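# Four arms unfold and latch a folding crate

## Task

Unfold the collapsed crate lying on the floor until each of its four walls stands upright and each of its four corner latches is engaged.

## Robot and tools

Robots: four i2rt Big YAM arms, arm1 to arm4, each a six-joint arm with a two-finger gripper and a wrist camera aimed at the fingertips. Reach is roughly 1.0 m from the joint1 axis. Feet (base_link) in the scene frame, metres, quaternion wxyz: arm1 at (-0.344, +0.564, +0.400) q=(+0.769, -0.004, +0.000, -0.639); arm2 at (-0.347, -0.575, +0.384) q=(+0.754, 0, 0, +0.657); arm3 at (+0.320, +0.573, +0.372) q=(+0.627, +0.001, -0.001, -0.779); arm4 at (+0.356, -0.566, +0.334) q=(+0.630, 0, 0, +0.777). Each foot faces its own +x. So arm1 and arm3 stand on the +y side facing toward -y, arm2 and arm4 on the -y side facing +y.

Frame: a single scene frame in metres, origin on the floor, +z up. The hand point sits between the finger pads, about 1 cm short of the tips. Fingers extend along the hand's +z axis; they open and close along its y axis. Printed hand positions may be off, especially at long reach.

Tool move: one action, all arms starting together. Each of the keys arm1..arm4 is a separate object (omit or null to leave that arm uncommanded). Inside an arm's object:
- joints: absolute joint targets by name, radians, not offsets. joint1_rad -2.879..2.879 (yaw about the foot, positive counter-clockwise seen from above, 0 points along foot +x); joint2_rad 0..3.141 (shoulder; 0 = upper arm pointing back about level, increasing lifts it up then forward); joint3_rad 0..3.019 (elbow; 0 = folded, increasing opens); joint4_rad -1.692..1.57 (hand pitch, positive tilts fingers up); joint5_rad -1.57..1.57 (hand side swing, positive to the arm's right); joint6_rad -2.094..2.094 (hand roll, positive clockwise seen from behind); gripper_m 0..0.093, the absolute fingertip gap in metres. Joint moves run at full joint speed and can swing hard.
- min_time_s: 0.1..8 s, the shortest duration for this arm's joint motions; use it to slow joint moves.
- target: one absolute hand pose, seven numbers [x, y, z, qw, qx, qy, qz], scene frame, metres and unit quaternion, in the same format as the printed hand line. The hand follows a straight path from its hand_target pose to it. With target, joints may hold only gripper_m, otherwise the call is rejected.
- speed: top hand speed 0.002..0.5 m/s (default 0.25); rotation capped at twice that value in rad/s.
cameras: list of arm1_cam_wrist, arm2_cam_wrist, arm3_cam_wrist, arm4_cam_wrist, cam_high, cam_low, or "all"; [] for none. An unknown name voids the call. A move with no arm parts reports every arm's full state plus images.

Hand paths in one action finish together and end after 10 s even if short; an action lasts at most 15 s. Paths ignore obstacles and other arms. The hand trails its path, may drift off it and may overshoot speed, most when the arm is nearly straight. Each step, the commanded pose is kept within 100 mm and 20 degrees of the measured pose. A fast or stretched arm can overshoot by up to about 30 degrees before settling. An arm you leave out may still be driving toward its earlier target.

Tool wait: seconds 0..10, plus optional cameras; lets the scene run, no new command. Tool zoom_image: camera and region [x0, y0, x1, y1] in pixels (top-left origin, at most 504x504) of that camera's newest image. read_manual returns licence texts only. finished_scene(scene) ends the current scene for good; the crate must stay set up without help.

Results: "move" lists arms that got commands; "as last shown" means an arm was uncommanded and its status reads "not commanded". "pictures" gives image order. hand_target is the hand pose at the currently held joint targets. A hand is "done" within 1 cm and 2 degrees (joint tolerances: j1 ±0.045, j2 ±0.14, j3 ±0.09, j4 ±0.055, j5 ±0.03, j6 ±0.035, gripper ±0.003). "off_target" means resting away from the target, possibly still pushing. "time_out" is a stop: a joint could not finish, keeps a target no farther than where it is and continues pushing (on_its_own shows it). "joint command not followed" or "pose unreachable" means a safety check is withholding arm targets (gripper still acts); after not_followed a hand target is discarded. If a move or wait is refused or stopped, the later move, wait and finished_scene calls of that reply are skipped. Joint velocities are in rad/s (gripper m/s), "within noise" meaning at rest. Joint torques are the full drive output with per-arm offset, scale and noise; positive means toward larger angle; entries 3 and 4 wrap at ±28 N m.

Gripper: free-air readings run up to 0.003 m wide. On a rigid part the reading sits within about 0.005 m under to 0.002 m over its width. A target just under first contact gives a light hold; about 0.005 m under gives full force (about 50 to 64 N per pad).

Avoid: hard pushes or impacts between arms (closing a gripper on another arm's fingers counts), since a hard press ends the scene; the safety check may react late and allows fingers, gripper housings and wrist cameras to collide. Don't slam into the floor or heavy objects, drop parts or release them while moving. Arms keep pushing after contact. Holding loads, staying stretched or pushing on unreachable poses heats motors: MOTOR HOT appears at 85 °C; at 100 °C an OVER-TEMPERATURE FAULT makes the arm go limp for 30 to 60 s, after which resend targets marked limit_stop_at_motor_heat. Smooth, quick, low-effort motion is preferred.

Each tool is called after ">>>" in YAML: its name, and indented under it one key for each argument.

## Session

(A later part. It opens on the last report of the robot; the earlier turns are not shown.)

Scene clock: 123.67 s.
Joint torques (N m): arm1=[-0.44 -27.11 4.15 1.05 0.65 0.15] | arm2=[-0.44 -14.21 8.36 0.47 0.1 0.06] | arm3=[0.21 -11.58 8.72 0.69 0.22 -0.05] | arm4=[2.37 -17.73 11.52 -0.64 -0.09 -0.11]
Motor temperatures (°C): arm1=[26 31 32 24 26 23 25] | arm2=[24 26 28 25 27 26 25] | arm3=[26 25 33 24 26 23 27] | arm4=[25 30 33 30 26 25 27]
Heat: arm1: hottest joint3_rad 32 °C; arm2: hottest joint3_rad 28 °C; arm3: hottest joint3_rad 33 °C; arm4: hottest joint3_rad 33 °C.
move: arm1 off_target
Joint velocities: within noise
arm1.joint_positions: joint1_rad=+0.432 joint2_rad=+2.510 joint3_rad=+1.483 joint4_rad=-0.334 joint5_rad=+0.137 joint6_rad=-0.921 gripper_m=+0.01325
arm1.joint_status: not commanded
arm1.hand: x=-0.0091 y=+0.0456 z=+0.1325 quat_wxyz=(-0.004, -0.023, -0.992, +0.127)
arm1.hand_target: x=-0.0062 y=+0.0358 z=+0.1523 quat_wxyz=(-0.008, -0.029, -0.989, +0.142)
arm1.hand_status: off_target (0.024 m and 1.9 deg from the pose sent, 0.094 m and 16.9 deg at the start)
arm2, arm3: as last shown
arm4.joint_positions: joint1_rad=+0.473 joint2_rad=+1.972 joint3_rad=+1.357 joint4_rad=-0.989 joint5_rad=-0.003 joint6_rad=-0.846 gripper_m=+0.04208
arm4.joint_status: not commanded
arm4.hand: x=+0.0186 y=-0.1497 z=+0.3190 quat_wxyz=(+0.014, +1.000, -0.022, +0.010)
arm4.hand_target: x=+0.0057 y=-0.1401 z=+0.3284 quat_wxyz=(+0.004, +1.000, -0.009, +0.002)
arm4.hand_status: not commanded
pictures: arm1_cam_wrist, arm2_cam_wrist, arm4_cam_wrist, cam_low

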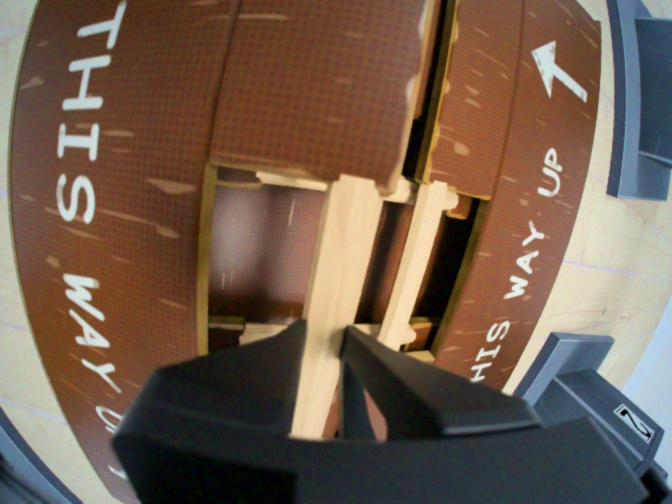

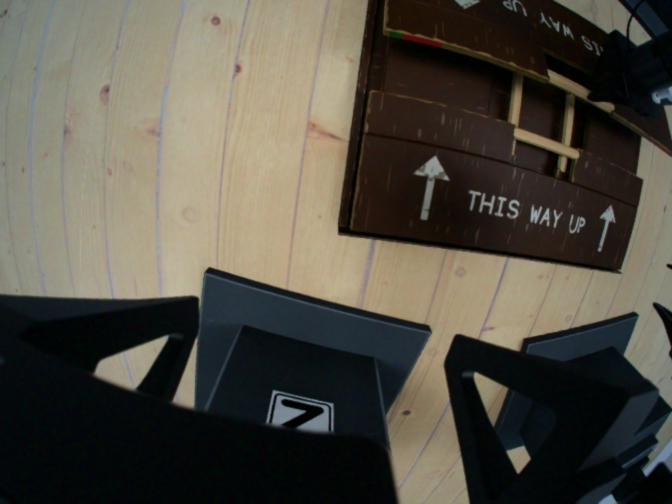

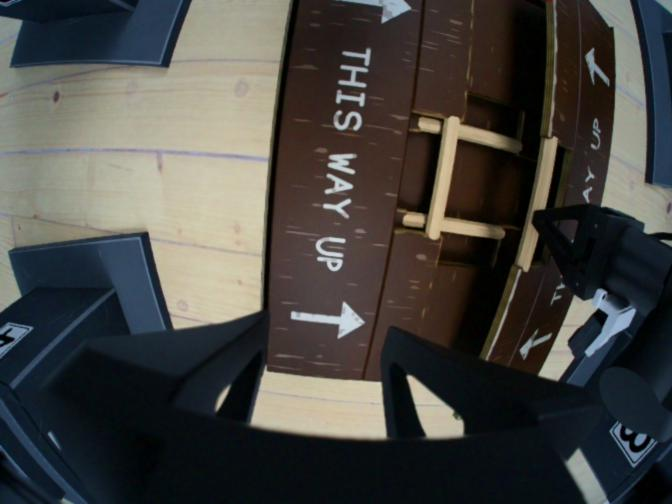

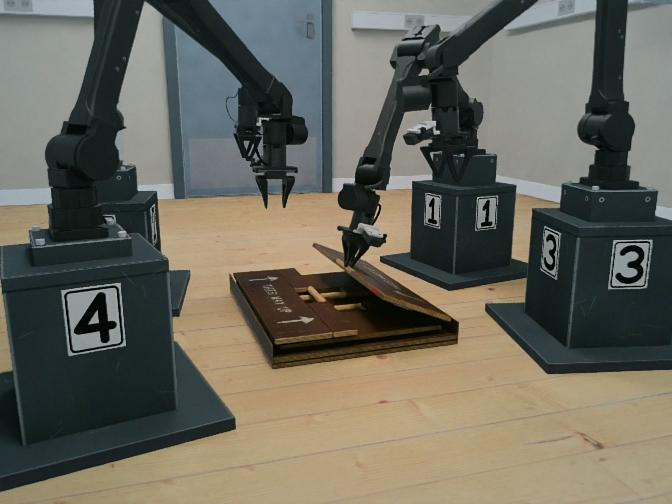

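>>> move:
  arm1: {"target": [-0.005, 0.100, 0.228, 0.008, 0.03, 0.966, -0.27], "speed": 0.2}
  arm4: {"target": [-0.034, -0.018, 0.158, -0.012, 1.0, -0.012, -0.008], "speed": 0.25}
  cameras: ["arm1_cam_wrist", "cam_low", "arm4_cam_wrist", "arm2_cam_wrist", "cam_high"]

Scene clock: 128.97 s.
Joint torques (N m): arm1=[0.26 -21.42 3.75 1.88 0.45 0.24] | arm2=[-0.56 -14.27 8.36 0.47 0.1 0.07] | arm3=[-0.09 -11.87 8.7 0.8 0.24 -0.04] | arm4=[1.55 -21.66 11.06 -0.46 -0.12 -0.11]
Motor temperatures (°C): arm1=[26 32 32 24 26 23 25] | arm2=[24 26 28 25 27 26 25] | arm3=[26 25 33 24 26 23 27] | arm4=[25 30 33 30 26 25 27]
Heat: arm1: hottest joint2_rad 32 °C; arm2: hottest joint3_rad 28 °C; arm3: hottest joint3_rad 33 °C; arm4: hottest joint3_rad 33 °C.
move: arm1 done; arm4 off_target
Joint velocities: within noise
arm1.joint_positions: joint1_rad=+0.547 joint2_rad=+2.238 joint3_rad=+1.121 joint4_rad=-0.046 joint5_rad=+0.347 joint6_rad=-0.872 gripper_m=+0.01006
arm1.joint_status: not commanded
arm1.on_its_own: gripper_m moved -0.00319 to your old target +0.01000
arm1.hand: x=-0.0081 y=+0.0983 z=+0.2250 quat_wxyz=(+0.000, -0.018, -0.964, +0.264)
arm1.hand_target: x=-0.0053 y=+0.0984 z=+0.2284 quat_wxyz=(-0.007, -0.025, -0.963, +0.270)
arm1.hand_status: done (0.005 m and 1.7 deg from the pose sent, 0.110 m and 16.6 deg at the start)
arm2, arm3: as last shown
arm4.joint_positions: joint1_rad=+0.415 joint2_rad=+2.466 joint3_rad=+1.781 joint4_rad=-0.867 joint5_rad=+0.000 joint6_rad=-0.909 gripper_m=+0.04208
arm4.joint_status: not commanded
arm4.hand: x=-0.0285 y=-0.0296 z=+0.1592 quat_wxyz=(-0.008, +1.000, -0.020, -0.006)
arm4.hand_target: x=-0.0337 y=-0.0205 z=+0.1567 quat_wxyz=(-0.012, +1.000, -0.011, -0.008)
arm4.hand_status: off_target (0.013 m and 1.1 deg from the pose sent, 0.215 m and 3.7 deg at the start)
pictures: arm1_cam_wrist, arm2_cam_wrist, arm4_cam_wrist, cam_high, cam_low

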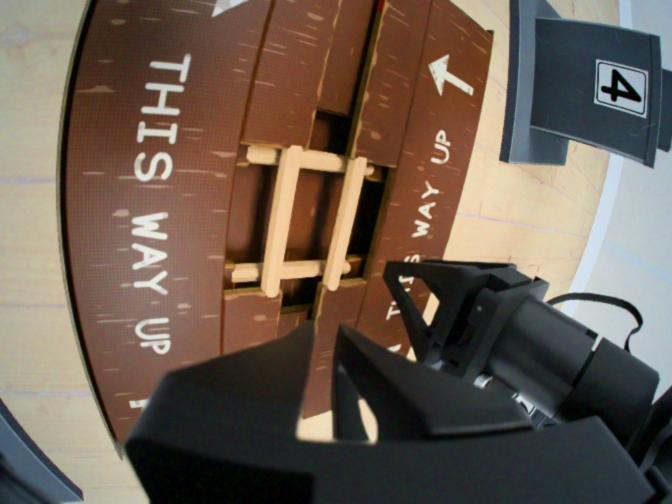

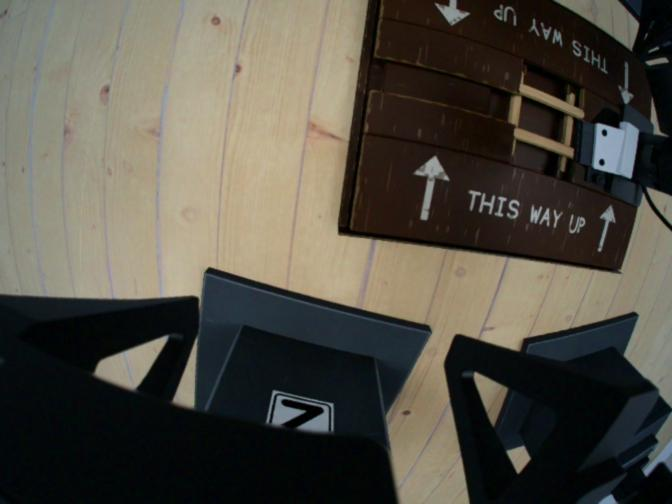

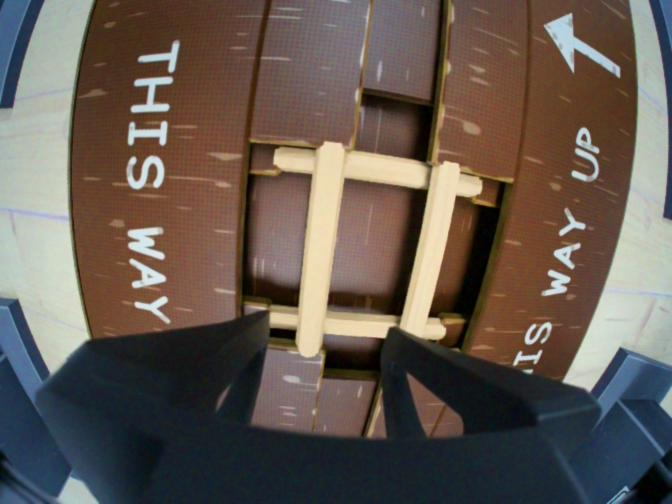

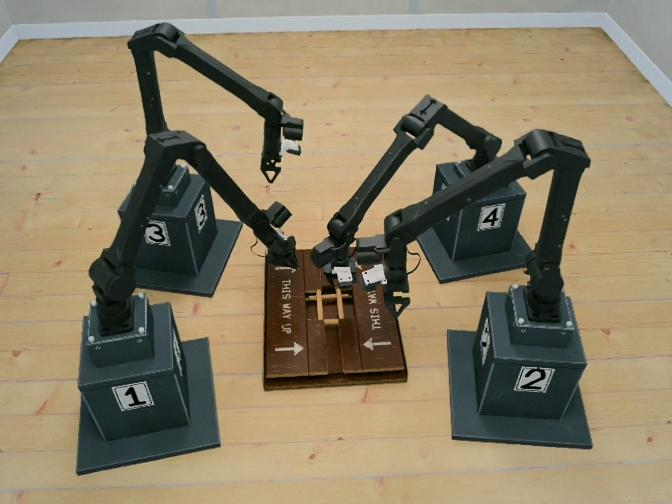

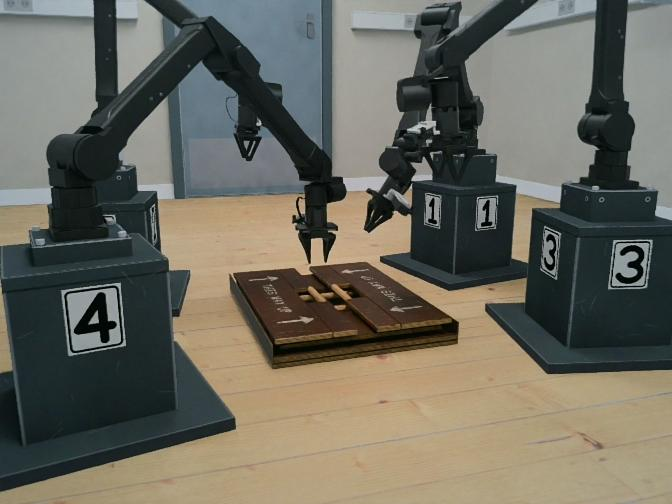

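>>> move:
  arm4: {"target": [-0.036, -0.0175, 0.047, -0.012, 1.0, -0.014, -0.008], "speed": 0.2}
  arm1: {"joints": {"gripper_m": 0.042}}
  cameras: ["cam_low", "arm4_cam_wrist"]

>>> zoom_image:
  camera: "arm4_cam_wrist"
  region: [200, 140, 460, 460]

>>> zoom_image:
  camera: "cam_low"
  region: [260, 220, 400, 340]

Scene clock: 138.17 s.
Joint torques (N m): arm1=[0.21 -21.42 3.81 1.92 0.43 0.25] | arm2=[-0.56 -14.27 8.35 0.47 0.1 0.07] | arm3=[-0.21 -11.75 8.92 0.69 0.2 -0.07] | arm4=[1.67 -23.47 9.7 0.03 -0.1 -0.05]
Motor temperatures (°C): arm1=[26 32 31 24 26 23 25] | arm2=[24 26 28 25 27 26 25] | arm3=[26 25 33 24 26 23 27] | arm4=[25 30 33 30 26 25 26]
Heat: arm1: hottest joint2_rad 32 °C; arm2: hottest joint3_rad 28 °C; arm3: hottest joint3_rad 33 °C; arm4: hottest joint3_rad 33 °C.
move: arm1 done; arm4 off_target
Joint velocities: within noise
arm1.joint_positions: joint1_rad=+0.547 joint2_rad=+2.238 joint3_rad=+1.121 joint4_rad=-0.046 joint5_rad=+0.347 joint6_rad=-0.871 gripper_m=+0.04194
arm1.joint_status: all done
arm1.hand: x=-0.0081 y=+0.0983 z=+0.2250 quat_wxyz=(+0.000, -0.019, -0.964, +0.264)
arm1.hand_target: x=-0.0053 y=+0.0984 z=+0.2284 quat_wxyz=(-0.007, -0.026, -0.963, +0.270)
arm1.hand_status: not commanded
arm2, arm3: as last shown
arm4.joint_positions: joint1_rad=+0.412 joint2_rad=+2.696 joint3_rad=+1.893 joint4_rad=-0.767 joint5_rad=+0.000 joint6_rad=-0.913 gripper_m=+0.04208
arm4.joint_status: not commanded
arm4.hand: x=-0.0257 y=-0.0301 z=+0.0441 quat_wxyz=(+0.000, +1.000, -0.019, +0.000)
arm4.hand_target: x=-0.0332 y=-0.0178 z=+0.0469 quat_wxyz=(-0.012, +1.000, -0.013, -0.008)
arm4.hand_status: off_target (0.017 m and 1.7 deg from the pose sent, 0.113 m and 0.9 deg at the start)
pictures: arm4_cam_wrist, cam_low

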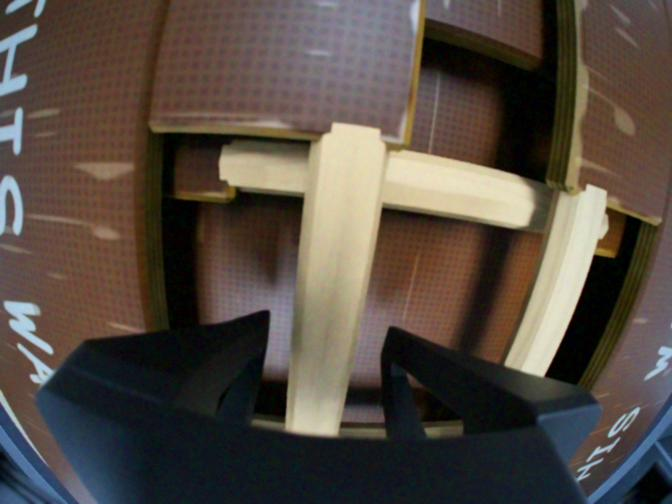

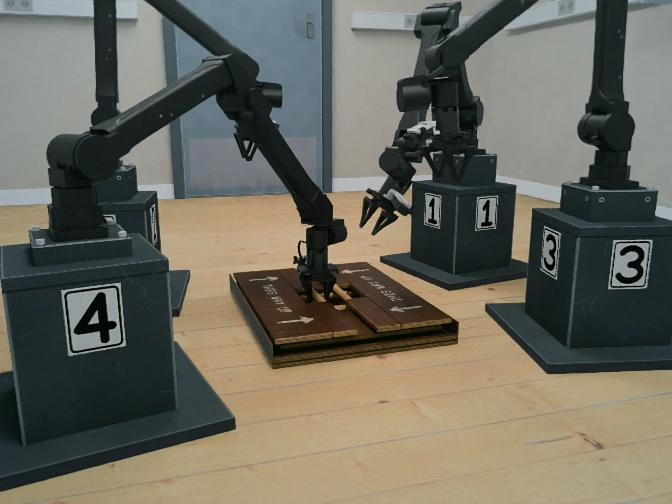

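Scaled by 1.575 from the camera's image (finer frame: 960x720).

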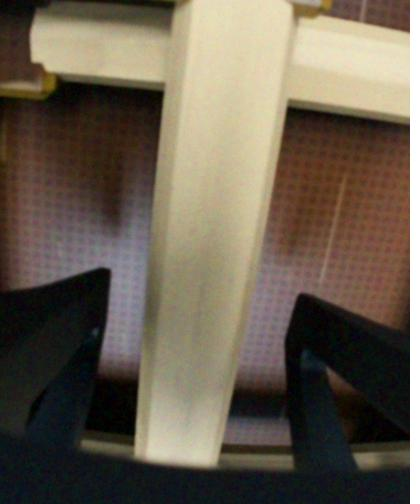

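Scaled by 3.600 from the camera's image (finer frame: 960x720).

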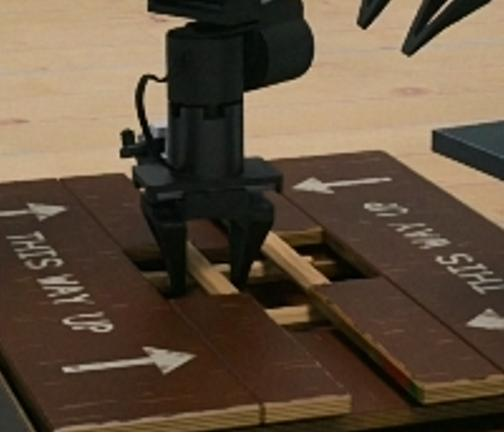

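>>> move:
  arm4: {"joints": {"gripper_m": 0.002}}
  cameras: ["arm4_cam_wrist"]

>>> zoom_image:
  camera: "arm4_cam_wrist"
  region: [200, 140, 460, 460]

Scene clock: 143.17 s.
Joint torques (N m): arm1=[0.03 -21.3 3.66 2 0.43 0.24] | arm2=[-0.5 -14.27 8.35 0.47 0.1 0.06] | arm3=[-0.15 -11.69 8.75 0.7 0.21 -0.04] | arm4=[1.32 -23.53 9.78 0.24 -0.03 0.2]
Motor temperatures (°C): arm1=[26 32 31 24 26 23 25] | arm2=[24 26 28 25 27 26 25] | arm3=[26 25 33 24 26 23 27] | arm4=[25 30 32 30 26 25 26]
Heat: arm1: hottest joint2_rad 32 °C; arm2: hottest joint3_rad 28 °C; arm3: hottest joint3_rad 33 °C; arm4: hottest joint3_rad 32 °C.
move: arm4 off_target
Joint velocities: within noise
arm1, arm2, arm3: as last shown
arm4.joint_positions: joint1_rad=+0.413 joint2_rad=+2.696 joint3_rad=+1.893 joint4_rad=-0.772 joint5_rad=-0.007 joint6_rad=-0.941 gripper_m=+0.01657
arm4.joint_status: gripper_m off_target (ended at +0.01660, target +0.00200)
arm4.hand: x=-0.0270 y=-0.0324 z=+0.0441 quat_wxyz=(+0.004, +1.000, -0.005, -0.002)
arm4.hand_target: x=-0.0350 y=-0.0189 z=+0.0469 quat_wxyz=(-0.010, +1.000, -0.010, -0.010)
arm4.hand_status: not commanded

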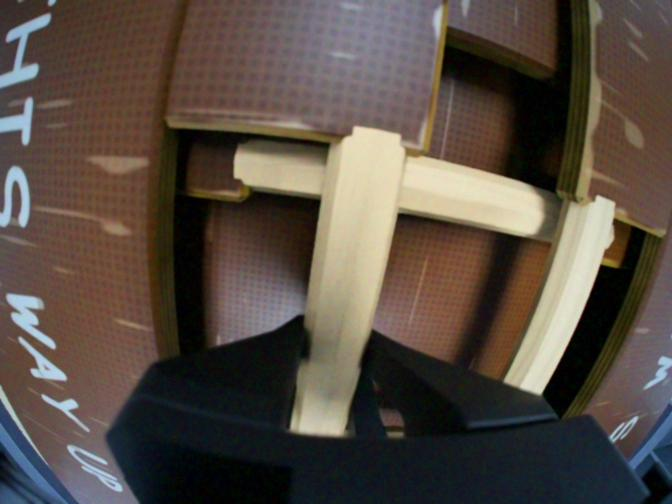

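Scaled by 1.575 from the camera's image (finer frame: 960x720).

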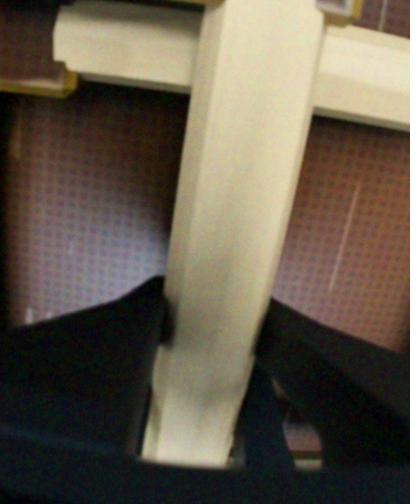

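>>> move:
  arm4: {"target": [-0.036, -0.031, 0.146, -0.271, 0.966, -0.018, -0.014], "speed": 0.2}

>>> move:
  arm4: {"target": [-0.036, -0.088, 0.213, -0.435, 0.906, -0.02, -0.02], "speed": 0.2}
  cameras: ["arm4_cam_wrist", "cam_low", "arm3_cam_wrist"]

Scene clock: 148.67 s.
Joint torques (N m): arm1=[-0.09 -21.54 3.79 1.94 0.41 0.25] | arm2=[-0.5 -14.27 8.35 0.47 0.1 0.07] | arm3=[0.26 -10.93 8.76 0.64 0.17 -0.02] | arm4=[2.37 -23.36 6.28 1.84 0.82 0.33]
Motor temperatures (°C): arm1=[26 32 31 24 26 23 24] | arm2=[24 26 28 25 27 26 25] | arm3=[26 25 33 24 26 23 27] | arm4=[25 30 32 30 26 25 27]
Heat: arm1: hottest joint2_rad 32 °C; arm2: hottest joint3_rad 28 °C; arm3: hottest joint3_rad 33 °C; arm4: hottest joint3_rad 32 °C.
move: arm4 off_target
Joint velocities: within noise
arm1, arm2, arm3: as last shown
arm4.joint_positions: joint1_rad=+0.505 joint2_rad=+2.407 joint3_rad=+1.415 joint4_rad=-0.190 joint5_rad=+0.313 joint6_rad=-0.909 gripper_m=+0.01656
arm4.joint_status: not commanded
arm4.hand: x=-0.0271 y=-0.0405 z=+0.1268 quat_wxyz=(-0.244, +0.970, -0.006, -0.003)
arm4.hand_target: x=-0.0373 y=-0.0312 z=+0.1454 quat_wxyz=(-0.269, +0.963, -0.017, -0.014)
arm4.hand_status: off_target (0.023 m and 3.6 deg from the pose sent, 0.102 m and 31.8 deg at the start)
pictures: none

Scene clock: 150.17 s.
Joint torques (N m): arm1=[0.67 -21.6 3.67 1.85 0.39 0.22] | arm2=[-0.56 -14.21 8.36 0.47 0.09 0.07] | arm3=[0.38 -11.58 8.75 0.75 0.21 -0.04] | arm4=[2.49 -21.13 4.67 2.03 0.38 0.27]
Motor temperatures (°C): arm1=[26 32 31 24 26 23 24] | arm2=[24 26 28 25 27 26 25] | arm3=[26 25 34 24 26 23 27] | arm4=[25 30 32 30 26 25 27]
Heat: arm1: hottest joint2_rad 32 °C; arm2: hottest joint3_rad 28 °C; arm3: hottest joint3_rad 34 °C; arm4: hottest joint3_rad 32 °C.
move: arm4 off_target
Joint velocities: within noise
arm1, arm2, arm3: as last shown
arm4.joint_positions: joint1_rad=+0.628 joint2_rad=+2.259 joint3_rad=+1.110 joint4_rad=+0.239 joint5_rad=+0.608 joint6_rad=-0.923 gripper_m=+0.01656
arm4.joint_status: not commanded
arm4.hand: x=-0.0255 y=-0.0867 z=+0.1948 quat_wxyz=(-0.420, +0.908, -0.012, -0.001)
arm4.hand_target: x=-0.0347 y=-0.0852 z=+0.2129 quat_wxyz=(-0.434, +0.901, -0.020, -0.017)
arm4.hand_status: off_target (0.021 m and 2.9 deg from the pose sent, 0.099 m and 23.1 deg at the start)
pictures: arm3_cam_wrist, arm4_cam_wrist, cam_low

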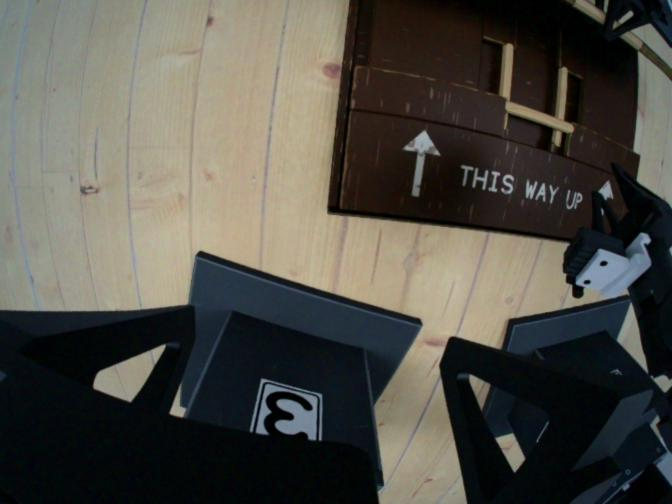

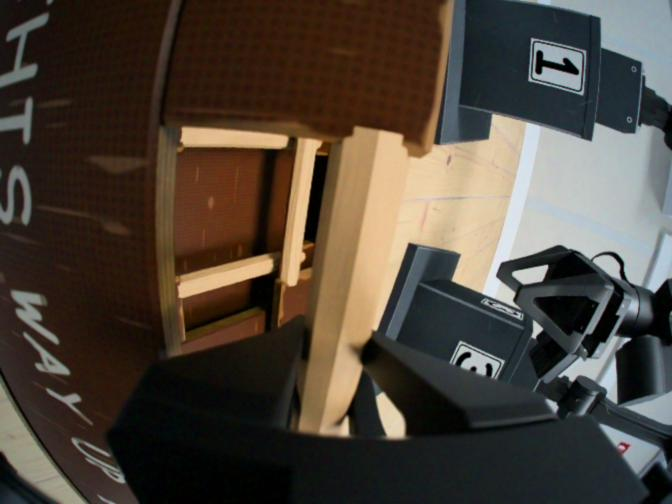

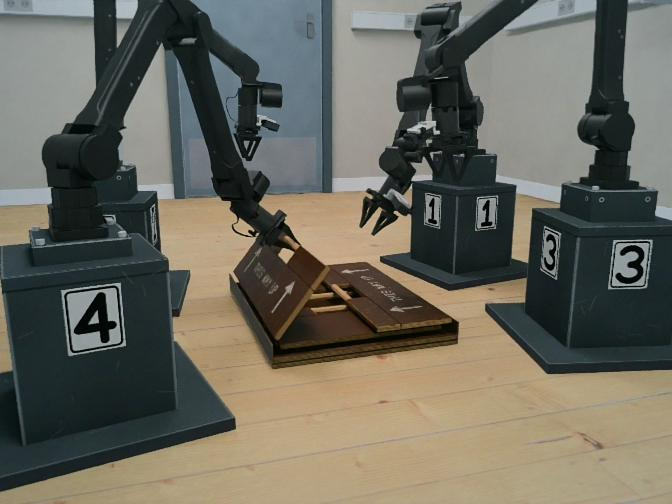

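>>> move:
  arm4: {"target": [-0.034, -0.183, 0.24, -0.545, 0.843, -0.02, -0.02], "speed": 0.2}
  arm1: {"target": [-0.003, 0.013, 0.126, 0.008, 0.03, 1.0, -0.012], "speed": 0.25}
  cameras: ["arm1_cam_wrist", "arm4_cam_wrist", "cam_low", "arm3_cam_wrist"]

Scene clock: 155.87 s.
Joint torques (N m): arm1=[-0.91 -25 8.2 0.31 0.05 -0.01] | arm2=[-0.56 -14.27 8.35 0.47 0.1 0.06] | arm3=[0.21 -11.69 8.76 0.72 0.22 -0.05] | arm4=[3.49 -17.49 2.85 2.19 -0.2 0.38]
Motor temperatures (°C): arm1=[26 32 31 24 26 23 24] | arm2=[24 26 28 25 27 26 25] | arm3=[26 25 34 24 26 23 27] | arm4=[25 30 31 30 26 25 27]
Heat: arm1: hottest joint2_rad 32 °C; arm2: hottest joint3_rad 28 °C; arm3: hottest joint3_rad 34 °C; arm4: hottest joint3_rad 31 °C.
move: arm1 off_target; arm4 off_target
Joint velocities: within noise
arm1.joint_positions: joint1_rad=+0.379 joint2_rad=+2.613 joint3_rad=+1.746 joint4_rad=-0.692 joint5_rad=-0.008 joint6_rad=-0.938 gripper_m=+0.04194
arm1.joint_status: not commanded
arm1.hand: x=-0.0063 y=+0.0283 z=+0.1248 quat_wxyz=(-0.004, -0.034, -0.999, +0.006)
arm1.hand_target: x=-0.0026 y=+0.0147 z=+0.1260 quat_wxyz=(-0.009, -0.030, -0.999, +0.012)
arm1.hand_status: off_target (0.016 m and 1.0 deg from the pose sent, 0.131 m and 29.3 deg at the start)
arm2, arm3: as last shown
arm4.joint_positions: joint1_rad=+0.814 joint2_rad=+2.214 joint3_rad=+0.891 joint4_rad=+0.584 joint5_rad=+0.922 joint6_rad=-0.932 gripper_m=+0.01606
arm4.joint_status: not commanded
arm4.hand: x=-0.0228 y=-0.1711 z=+0.2361 quat_wxyz=(-0.545, +0.838, -0.021, +0.008)
arm4.hand_target: x=-0.0330 y=-0.1804 z=+0.2415 quat_wxyz=(-0.546, +0.837, -0.022, -0.016)
arm4.hand_status: off_target (0.017 m and 3.2 deg from the pose sent, 0.107 m and 16.3 deg at the start)
pictures: arm1_cam_wrist, arm3_cam_wrist, arm4_cam_wrist, cam_low

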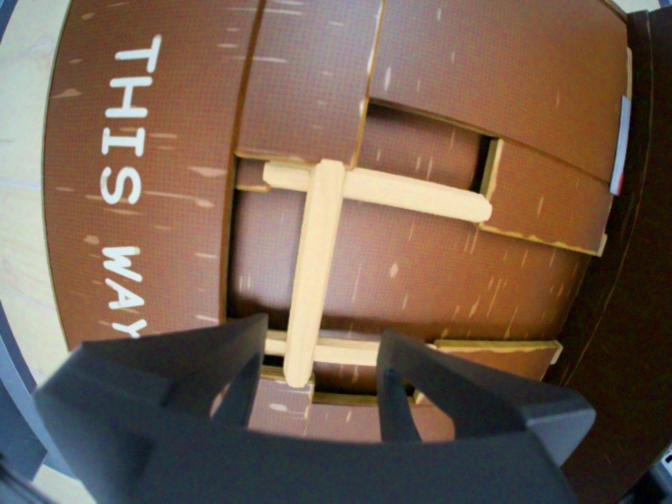

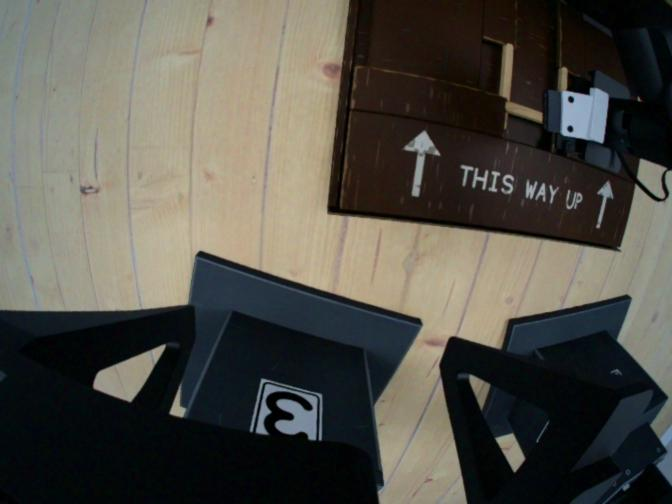

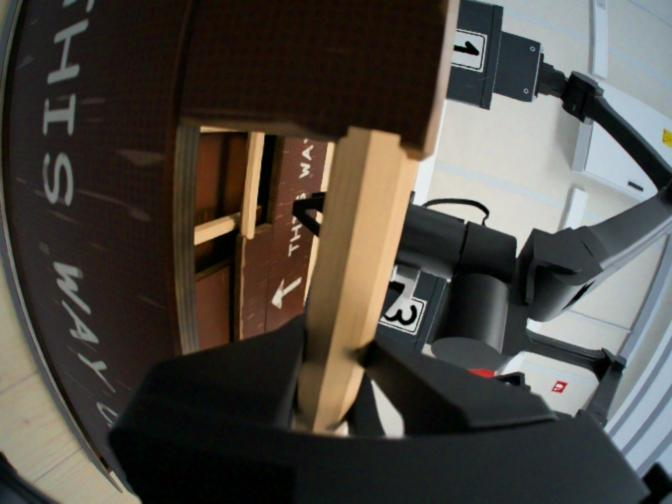

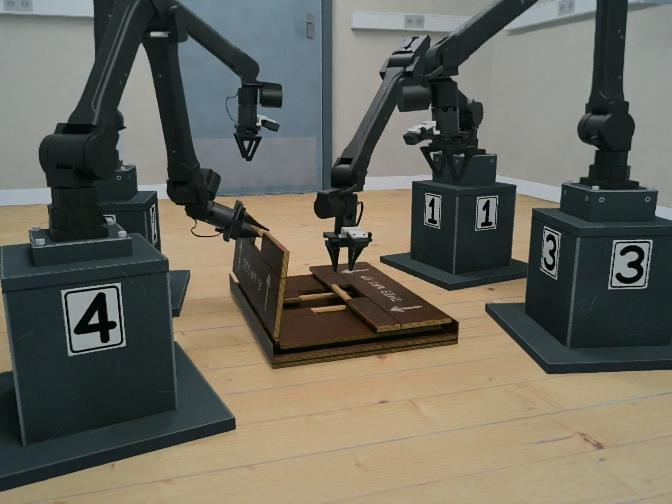

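>>> move:
  arm1: {"target": [-0.003, 0.0145, 0.0465, 0.008, 0.03, 1.0, -0.012], "speed": 0.2}
  arm4: {"target": [-0.034, -0.192, 0.24, -0.57, 0.825, -0.02, -0.02], "speed": 0.1}

>>> move:
  arm1: {"joints": {"gripper_m": 0.002}}
  cameras: ["arm1_cam_wrist", "cam_low"]

Scene clock: 158.90 s.
Joint torques (N m): arm1=[-0.73 -26.29 7.31 0.77 0.09 -0.07] | arm2=[-0.5 -14.21 8.35 0.47 0.1 0.06] | arm3=[0.26 -12.16 8.75 0.81 0.22 -0.05] | arm4=[3.6 -15.97 3.1 2.71 -0.06 0.35]
Motor temperatures (°C): arm1=[26 32 31 24 26 23 24] | arm2=[24 26 28 25 27 26 25] | arm3=[26 25 34 24 26 23 27] | arm4=[25 30 31 30 26 25 27]
Heat: arm1: hottest joint2_rad 32 °C; arm2: hottest joint3_rad 28 °C; arm3: hottest joint3_rad 34 °C; arm4: hottest joint3_rad 31 °C.
move: arm1 off_target; arm4 off_target
Joint velocities: within noise
arm1.joint_positions: joint1_rad=+0.379 joint2_rad=+2.801 joint3_rad=+1.862 joint4_rad=-0.644 joint5_rad=-0.002 joint6_rad=-0.938 gripper_m=+0.04195
arm1.joint_status: not commanded
arm1.hand: x=-0.0127 y=+0.0350 z=+0.0377 quat_wxyz=(+0.005, -0.034, -0.999, -0.003)
arm1.hand_target: x=-0.0043 y=+0.0151 z=+0.0474 quat_wxyz=(-0.006, -0.030, -0.999, +0.014)
arm1.hand_status: off_target (0.024 m and 2.3 deg from the pose sent, 0.080 m and 1.0 deg at the start)
arm2.joint_positions: joint1_rad=+0.101 joint2_rad=+1.637 joint3_rad=+0.975 joint4_rad=-0.976 joint5_rad=-0.007 joint6_rad=-0.052 gripper_m=+0.09396
arm2.joint_status: not commanded
arm2.hand: x=-0.3334 y=-0.1763 z=+0.4058 quat_wxyz=(+0.027, +0.712, -0.701, +0.020)
arm2.hand_target: x=-0.3302 y=-0.1556 z=+0.4196 quat_wxyz=(+0.007, +0.708, -0.706, +0.004)
arm2.hand_status: not commanded
arm3.joint_positions: joint1_rad=+0.111 joint2_rad=+1.607 joint3_rad=+0.989 joint4_rad=-1.009 joint5_rad=+0.005 joint6_rad=-0.078 gripper_m=+0.09396
arm3.joint_status: not commanded
arm3.hand: x=+0.2770 y=+0.1751 z=+0.4090 quat_wxyz=(+0.019, -0.716, -0.697, -0.021)
arm3.hand_target: x=+0.2778 y=+0.1537 z=+0.4187 quat_wxyz=(+0.006, -0.710, -0.704, -0.003)
arm3.hand_status: not commanded
arm4.joint_positions: joint1_rad=+0.841 joint2_rad=+2.229 joint3_rad=+0.866 joint4_rad=+0.678 joint5_rad=+0.965 joint6_rad=-0.963 gripper_m=+0.01600
arm4.joint_status: not commanded
arm4.hand: x=-0.0234 y=-0.1825 z=+0.2395 quat_wxyz=(-0.566, +0.824, -0.019, +0.004)
arm4.hand_target: x=-0.0343 y=-0.1917 z=+0.2406 quat_wxyz=(-0.568, +0.822, -0.020, -0.019)
arm4.hand_status: off_target (0.014 m and 2.7 deg from the pose sent, 0.024 m and 4.5 deg at the start)
pictures: none

Scene clock: 159.60 s.
Joint torques (N m): arm1=[-1.03 -26.34 6.95 0.47 0 -0.05] | arm2=[-0.5 -14.27 8.35 0.46 0.1 0.06] | arm3=[-0.21 -11.75 8.75 0.73 0.26 -0.05] | arm4=[3.6 -15.97 3.1 2.7 -0.06 0.34]
Motor temperatures (°C): arm1=[26 32 31 24 26 23 24] | arm2=[24 26 28 25 27 26 25] | arm3=[26 25 34 24 26 23 27] | arm4=[25 30 31 30 26 25 27]
Heat: arm1: hottest joint2_rad 32 °C; arm2: hottest joint3_rad 28 °C; arm3: hottest joint3_rad 34 °C; arm4: hottest joint3_rad 31 °C.
move: arm1 off_target
Joint velocities: within noise
arm1.joint_positions: joint1_rad=+0.376 joint2_rad=+2.801 joint3_rad=+1.868 joint4_rad=-0.635 joint5_rad=+0.001 joint6_rad=-0.932 gripper_m=+0.01733
arm1.joint_status: gripper_m off_target (ended at +0.01736, target +0.00200)
arm1.hand: x=-0.0118 y=+0.0289 z=+0.0391 quat_wxyz=(+0.002, -0.039, -0.999, +0.004)
arm1.hand_target: x=-0.0051 y=+0.0122 z=+0.0479 quat_wxyz=(-0.007, -0.035, -0.999, +0.017)
arm1.hand_status: not commanded
arm2, arm3, arm4: as last shown

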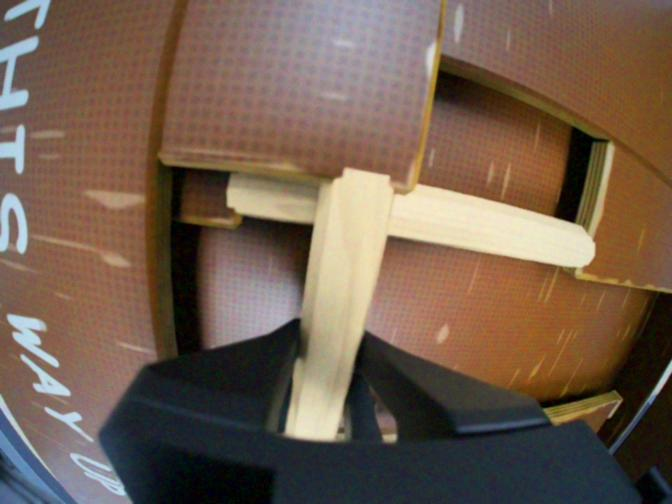

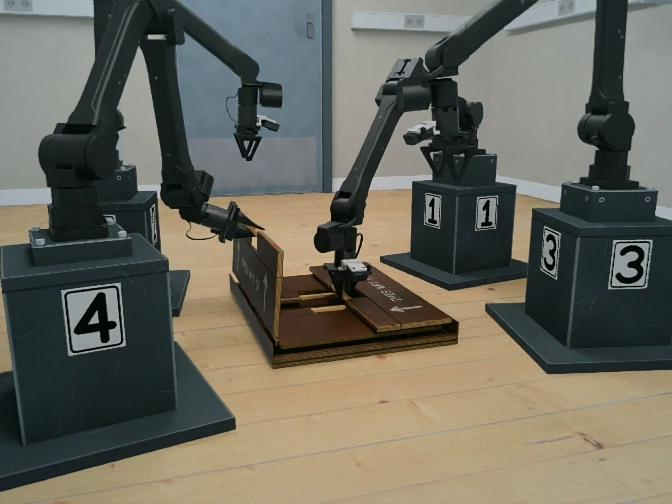

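>>> move:
  arm1: {"target": [-0.004, 0.028, 0.144, 0.017, 0.034, 0.966, -0.271], "speed": 0.2}
  arm2: {"target": [-0.07, 0.02, 0.355, -0.025, 0.682, -0.733, -0.02], "speed": 0.25}

>>> move:
  arm1: {"target": [-0.003, 0.097, 0.2126, 0.023, 0.032, 0.906, -0.435], "speed": 0.2}
  cameras: ["arm1_cam_wrist", "cam_low", "arm2_cam_wrist"]

Scene clock: 171.63 s.
Joint torques (N m): arm1=[0.03 -26.7 3.54 2.29 0.73 0.09] | arm2=[0.26 -22.71 9.31 0.02 -0.18 -0.13] | arm3=[0.21 -11.28 8.79 0.66 0.21 -0.08] | arm4=[3.66 -15.97 3.1 2.71 -0.06 0.35]
Motor temperatures (°C): arm1=[26 32 31 24 26 23 25] | arm2=[24 26 28 25 27 26 25] | arm3=[26 25 34 24 26 23 27] | arm4=[25 30 30 31 26 25 28]
Heat: arm1: hottest joint2_rad 32 °C; arm2: hottest joint3_rad 28 °C; arm3: hottest joint3_rad 34 °C; arm4: hottest joint4_rad 31 °C.
move: arm1 off_target; arm2 off_target
Joint velocities: within noise
arm1.joint_positions: joint1_rad=+0.462 joint2_rad=+2.527 joint3_rad=+1.365 joint4_rad=-0.006 joint5_rad=+0.283 joint6_rad=-0.908 gripper_m=+0.01732
arm1.joint_status: not commanded
arm1.hand: x=-0.0130 y=+0.0409 z=+0.1222 quat_wxyz=(-0.008, -0.035, -0.969, +0.244)
arm1.hand_target: x=-0.0025 y=+0.0305 z=+0.1423 quat_wxyz=(-0.019, -0.034, -0.964, +0.265)
arm1.hand_status: off_target (0.027 m and 3.2 deg from the pose sent, 0.105 m and 30.9 deg at the start)
arm2.joint_positions: joint1_rad=-0.302 joint2_rad=+2.205 joint3_rad=+1.682 joint4_rad=-1.018 joint5_rad=-0.023 joint6_rad=-0.353 gripper_m=+0.09396
arm2.joint_status: not commanded
arm2.hand: x=-0.0782 y=+0.0052 z=+0.3413 quat_wxyz=(-0.010, +0.676, -0.737, -0.016)
arm2.hand_target: x=-0.0761 y=+0.0212 z=+0.3530 quat_wxyz=(-0.023, +0.682, -0.731, -0.023)
arm2.hand_status: off_target (0.022 m and 1.9 deg from the pose sent, 0.332 m and 9.1 deg at the start)
arm3, arm4: as last shown
pictures: none

Scene clock: 173.17 s.
Joint torques (N m): arm1=[1.38 -23.82 1.46 2.4 0.57 0.02] | arm2=[0.5 -22.71 9.28 -0.01 -0.17 -0.13] | arm3=[0.03 -11.4 8.66 0.64 0.22 -0.03] | arm4=[3.6 -15.97 3.1 2.71 -0.06 0.35]
Motor temperatures (°C): arm1=[26 32 31 24 26 23 25] | arm2=[24 26 28 25 27 26 25] | arm3=[26 25 34 24 26 23 27] | arm4=[25 30 30 31 26 25 28]
Heat: arm1: hottest joint2_rad 32 °C; arm2: hottest joint3_rad 28 °C; arm3: hottest joint3_rad 34 °C; arm4: hottest joint4_rad 31 °C.
move: arm1 off_target
Joint velocities: within noise
arm1.joint_positions: joint1_rad=+0.593 joint2_rad=+2.398 joint3_rad=+1.037 joint4_rad=+0.485 joint5_rad=+0.570 joint6_rad=-0.923 gripper_m=+0.01730
arm1.joint_status: not commanded
arm1.hand: x=-0.0147 y=+0.0927 z=+0.1945 quat_wxyz=(-0.011, -0.036, -0.906, +0.423)
arm1.hand_target: x=-0.0057 y=+0.0929 z=+0.2128 quat_wxyz=(-0.020, -0.029, -0.900, +0.434)
arm1.hand_status: off_target (0.022 m and 1.9 deg from the pose sent, 0.107 m and 23.1 deg at the start)
arm2.joint_positions: joint1_rad=-0.301 joint2_rad=+2.205 joint3_rad=+1.682 joint4_rad=-1.018 joint5_rad=-0.023 joint6_rad=-0.353 gripper_m=+0.09396
arm2.joint_status: not commanded
arm2.hand: x=-0.0791 y=+0.0056 z=+0.3413 quat_wxyz=(-0.010, +0.677, -0.736, -0.016)
arm2.hand_target: x=-0.0766 y=+0.0215 z=+0.3530 quat_wxyz=(-0.023, +0.682, -0.731, -0.023)
arm2.hand_status: not commanded
arm3, arm4: as last shown
pictures: arm1_cam_wrist, arm2_cam_wrist, cam_low

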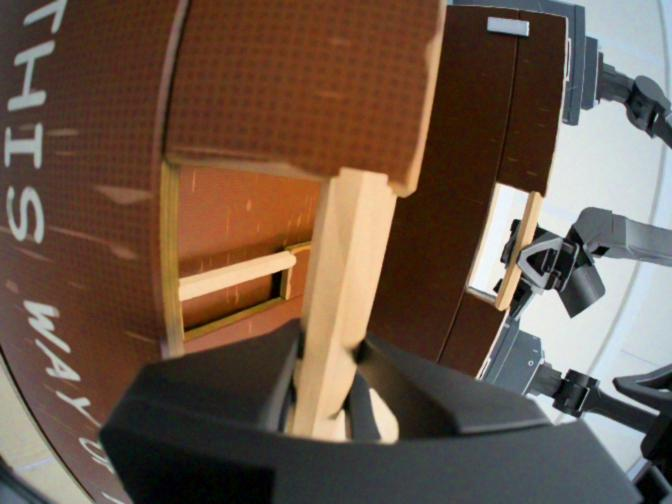

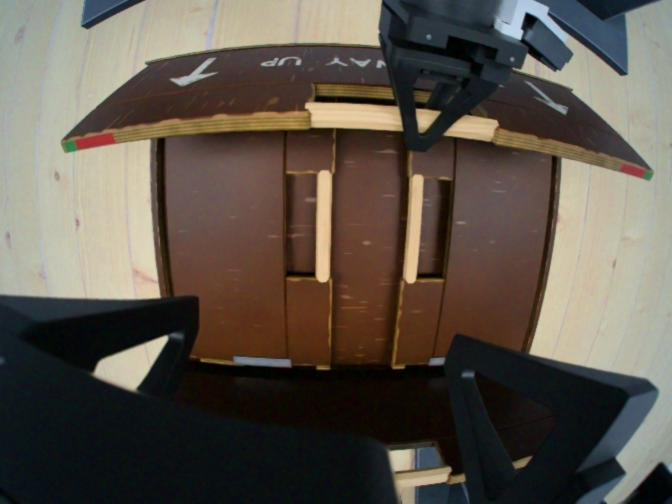

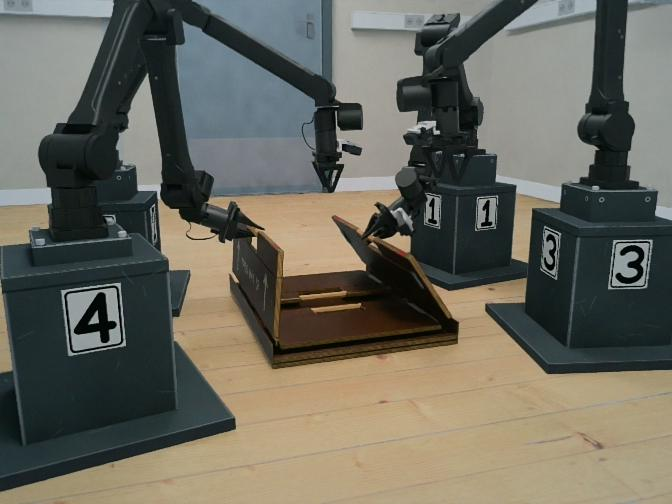

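>>> move:
  arm1: {"target": [-0.004, 0.19, 0.24, 0.028, 0.029, 0.829, -0.57], "speed": 0.2}
  arm2: {"target": [-0.071, 0.011, 0.105, -0.012, 0.739, -0.675, -0.01], "speed": 0.25, "joints": {"gripper_m": 0.042}}
  cameras: ["arm1_cam_wrist", "arm2_cam_wrist", "cam_low"]

Scene clock: 188.13 s.
Joint torques (N m): arm1=[1.03 -19.37 0.25 3.12 0.47 0.02] | arm2=[-0.56 -25.41 6.8 0.66 0.04 -0.14] | arm3=[0.5 -11.16 8.7 0.69 0.22 -0.03] | arm4=[3.6 -15.97 3.1 2.71 -0.06 0.35]
Motor temperatures (°C): arm1=[26 32 30 24 26 23 25] | arm2=[24 27 28 25 27 26 25] | arm3=[26 25 34 24 26 23 27] | arm4=[25 30 29 31 26 25 28]
Heat: arm1: hottest joint2_rad 32 °C; arm2: hottest joint3_rad 28 °C; arm3: hottest joint3_rad 34 °C; arm4: hottest joint4_rad 31 °C.
move: arm1 off_target; arm2 off_target
Joint velocities: within noise
arm1.joint_positions: joint1_rad=+0.801 joint2_rad=+2.432 joint3_rad=+0.827 joint4_rad=+0.956 joint5_rad=+0.900 joint6_rad=-0.964 gripper_m=+0.01667
arm1.joint_status: not commanded
arm1.hand: x=-0.0158 y=+0.1814 z=+0.2340 quat_wxyz=(-0.012, -0.036, -0.827, +0.561)
arm1.hand_target: x=-0.0056 y=+0.1865 z=+0.2410 quat_wxyz=(-0.025, -0.030, -0.822, +0.567)
arm1.hand_status: off_target (0.016 m and 2.2 deg from the pose sent, 0.108 m and 19.1 deg at the start)
arm2.joint_positions: joint1_rad=-0.301 joint2_rad=+2.641 joint3_rad=+1.751 joint4_rad=-0.705 joint5_rad=-0.015 joint6_rad=-0.524 gripper_m=+0.04213
arm2.joint_status: all done
arm2.hand: x=-0.0853 y=-0.0112 z=+0.0927 quat_wxyz=(+0.013, +0.737, -0.676, -0.003)
arm2.hand_target: x=-0.0722 y=+0.0087 z=+0.1063 quat_wxyz=(-0.012, +0.739, -0.674, -0.010)
arm2.hand_status: off_target (0.029 m and 3.0 deg from the pose sent, 0.236 m and 10.0 deg at the start)
arm3, arm4: as last shown

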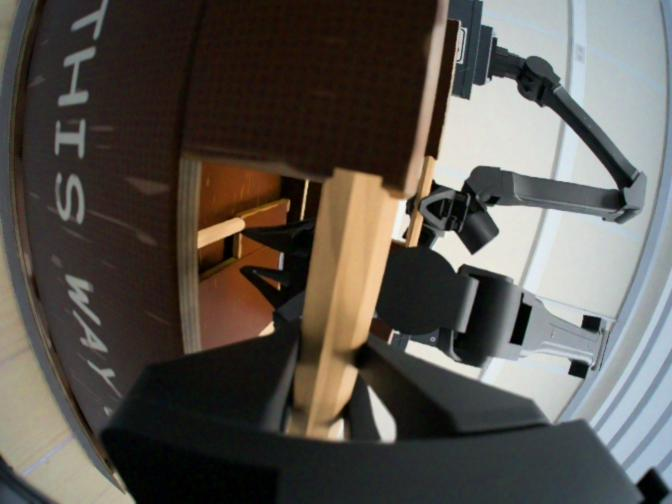

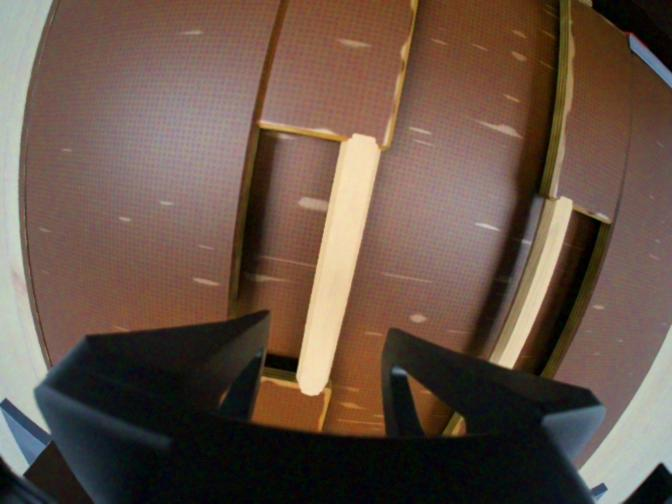

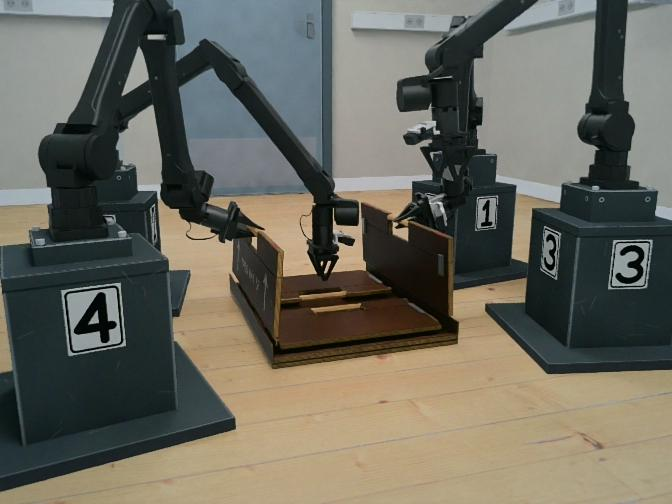

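>>> move:
  arm2: {"target": [-0.064, 0.012, 0.049, -0.018, 0.739, -0.675, -0.012], "speed": 0.12}
  cameras: ["arm2_cam_wrist"]

>>> zoom_image:
  camera: "arm2_cam_wrist"
  region: [200, 140, 460, 460]

Scene clock: 192.20 s.
Joint torques (N m): arm1=[1.49 -18.49 0.31 3.14 0.43 0.03] | arm2=[-0.91 -25.05 6.71 0.64 0.01 -0.13] | arm3=[-0.03 -11.58 8.81 0.69 0.22 -0.06] | arm4=[3.66 -16.03 3.1 2.71 -0.06 0.35]
Motor temperatures (°C): arm1=[26 32 30 24 26 23 25] | arm2=[24 28 28 25 27 26 25] | arm3=[26 25 34 24 26 23 27] | arm4=[25 30 29 31 26 25 28]
Heat: arm1: hottest joint2_rad 32 °C; arm2: hottest joint2_rad 28 °C; arm3: hottest joint3_rad 34 °C; arm4: hottest joint4_rad 31 °C.
move: arm2 off_target
Joint velocities: within noise
arm1, arm3, arm4: as last shown
arm2.joint_positions: joint1_rad=-0.318 joint2_rad=+2.765 joint3_rad=+1.843 joint4_rad=-0.656 joint5_rad=-0.015 joint6_rad=-0.532 gripper_m=+0.04213
arm2.joint_status: not commanded
arm2.hand: x=-0.0728 y=-0.0095 z=+0.0389 quat_wxyz=(+0.005, +0.734, -0.679, -0.006)
arm2.hand_target: x=-0.0589 y=+0.0080 z=+0.0495 quat_wxyz=(-0.017, +0.735, -0.678, -0.012)
arm2.hand_status: off_target (0.025 m and 2.8 deg from the pose sent, 0.054 m and 3.7 deg at the start)

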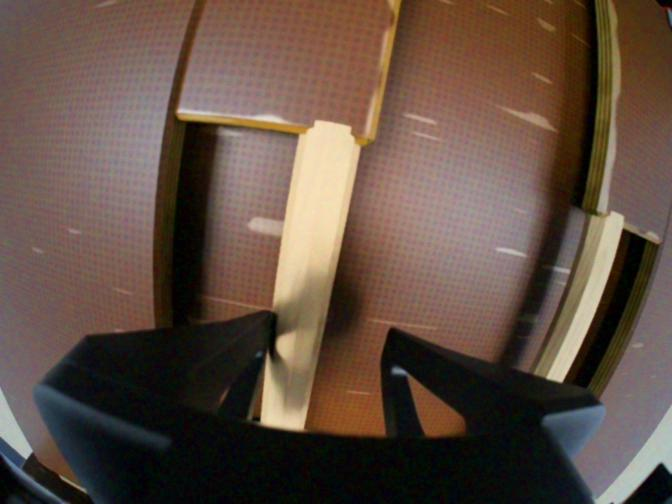

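Scaled by 1.575 from the camera's image (finer frame: 960x720).

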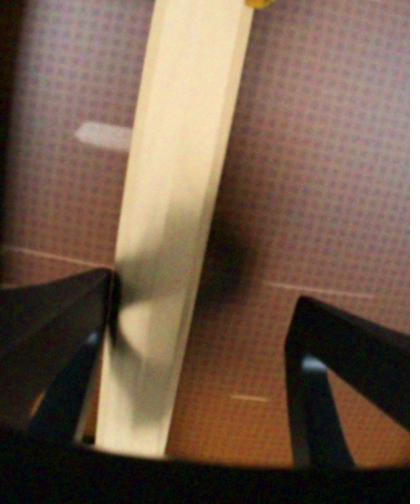

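>>> move:
  arm2: {"target": [-0.069, 0.012, 0.0405, -0.018, 0.739, -0.675, -0.012], "speed": 0.1}

>>> move:
  arm2: {"joints": {"gripper_m": 0.002}}
  cameras: ["arm2_cam_wrist"]

>>> zoom_image:
  camera: "arm2_cam_wrist"
  region: [200, 140, 460, 460]

Scene clock: 195.83 s.
Joint torques (N m): arm1=[1.26 -18.96 0.35 3.12 0.43 -0.02] | arm2=[0.21 -23.71 6.82 0.75 0.02 -0.06] | arm3=[0.26 -11.46 8.83 0.68 0.21 -0.06] | arm4=[3.6 -16.03 3.1 2.71 -0.06 0.35]
Motor temperatures (°C): arm1=[26 32 30 24 26 23 25] | arm2=[24 28 28 25 27 26 25] | arm3=[26 25 34 24 26 23 27] | arm4=[25 30 29 31 26 25 28]
Heat: arm1: hottest joint2_rad 32 °C; arm2: hottest joint2_rad 28 °C; arm3: hottest joint3_rad 34 °C; arm4: hottest joint4_rad 31 °C.
move: arm2 off_target
Joint velocities: within noise
arm1, arm3, arm4: as last shown
arm2.joint_positions: joint1_rad=-0.310 joint2_rad=+2.765 joint3_rad=+1.851 joint4_rad=-0.645 joint5_rad=-0.015 joint6_rad=-0.532 gripper_m=+0.04213
arm2.joint_status: not commanded
arm2.hand: x=-0.0742 y=-0.0013 z=+0.0407 quat_wxyz=(-0.004, +0.737, -0.676, -0.009)
arm2.hand_target: x=-0.0725 y=+0.0142 z=+0.0410 quat_wxyz=(-0.019, +0.740, -0.672, -0.012)
arm2.hand_status: off_target (0.014 m and 1.7 deg from the pose sent, 0.022 m and 2.8 deg at the start)
pictures: none

Scene clock: 196.50 s.
Joint torques (N m): arm1=[1.9 -19.19 0.27 3.23 0.41 0.03] | arm2=[-0.32 -23.82 6.78 1.01 0.16 -0.07] | arm3=[0.44 -11.75 8.75 0.59 0.22 -0.01] | arm4=[3.6 -15.97 3.08 2.71 -0.06 0.35]
Motor temperatures (°C): arm1=[26 32 30 24 26 23 25] | arm2=[24 28 28 25 27 26 25] | arm3=[26 25 34 24 26 23 27] | arm4=[25 30 29 31 26 25 28]
Heat: arm1: hottest joint2_rad 32 °C; arm2: hottest joint2_rad 28 °C; arm3: hottest joint3_rad 34 °C; arm4: hottest joint4_rad 31 °C.
move: arm2 off_target
Joint velocities: within noise
arm1, arm3, arm4: as last shown
arm2.joint_positions: joint1_rad=-0.299 joint2_rad=+2.766 joint3_rad=+1.849 joint4_rad=-0.654 joint5_rad=-0.026 joint6_rad=-0.530 gripper_m=+0.01634
arm2.joint_status: gripper_m off_target (ended at +0.01637, target +0.00200)
arm2.hand: x=-0.0837 y=-0.0011 z=+0.0394 quat_wxyz=(+0.004, +0.740, -0.673, -0.012)
arm2.hand_target: x=-0.0739 y=+0.0131 z=+0.0402 quat_wxyz=(-0.016, +0.740, -0.672, -0.015)
arm2.hand_status: not commanded

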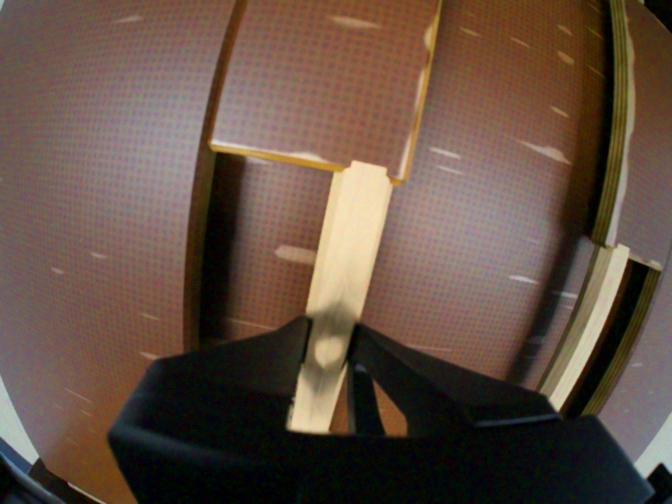

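Scaled by 1.575 from the camera's image (finer frame: 960x720).

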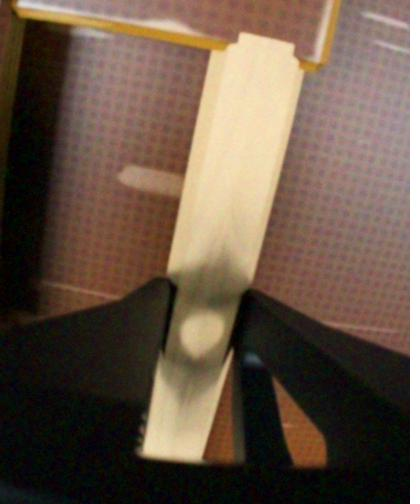

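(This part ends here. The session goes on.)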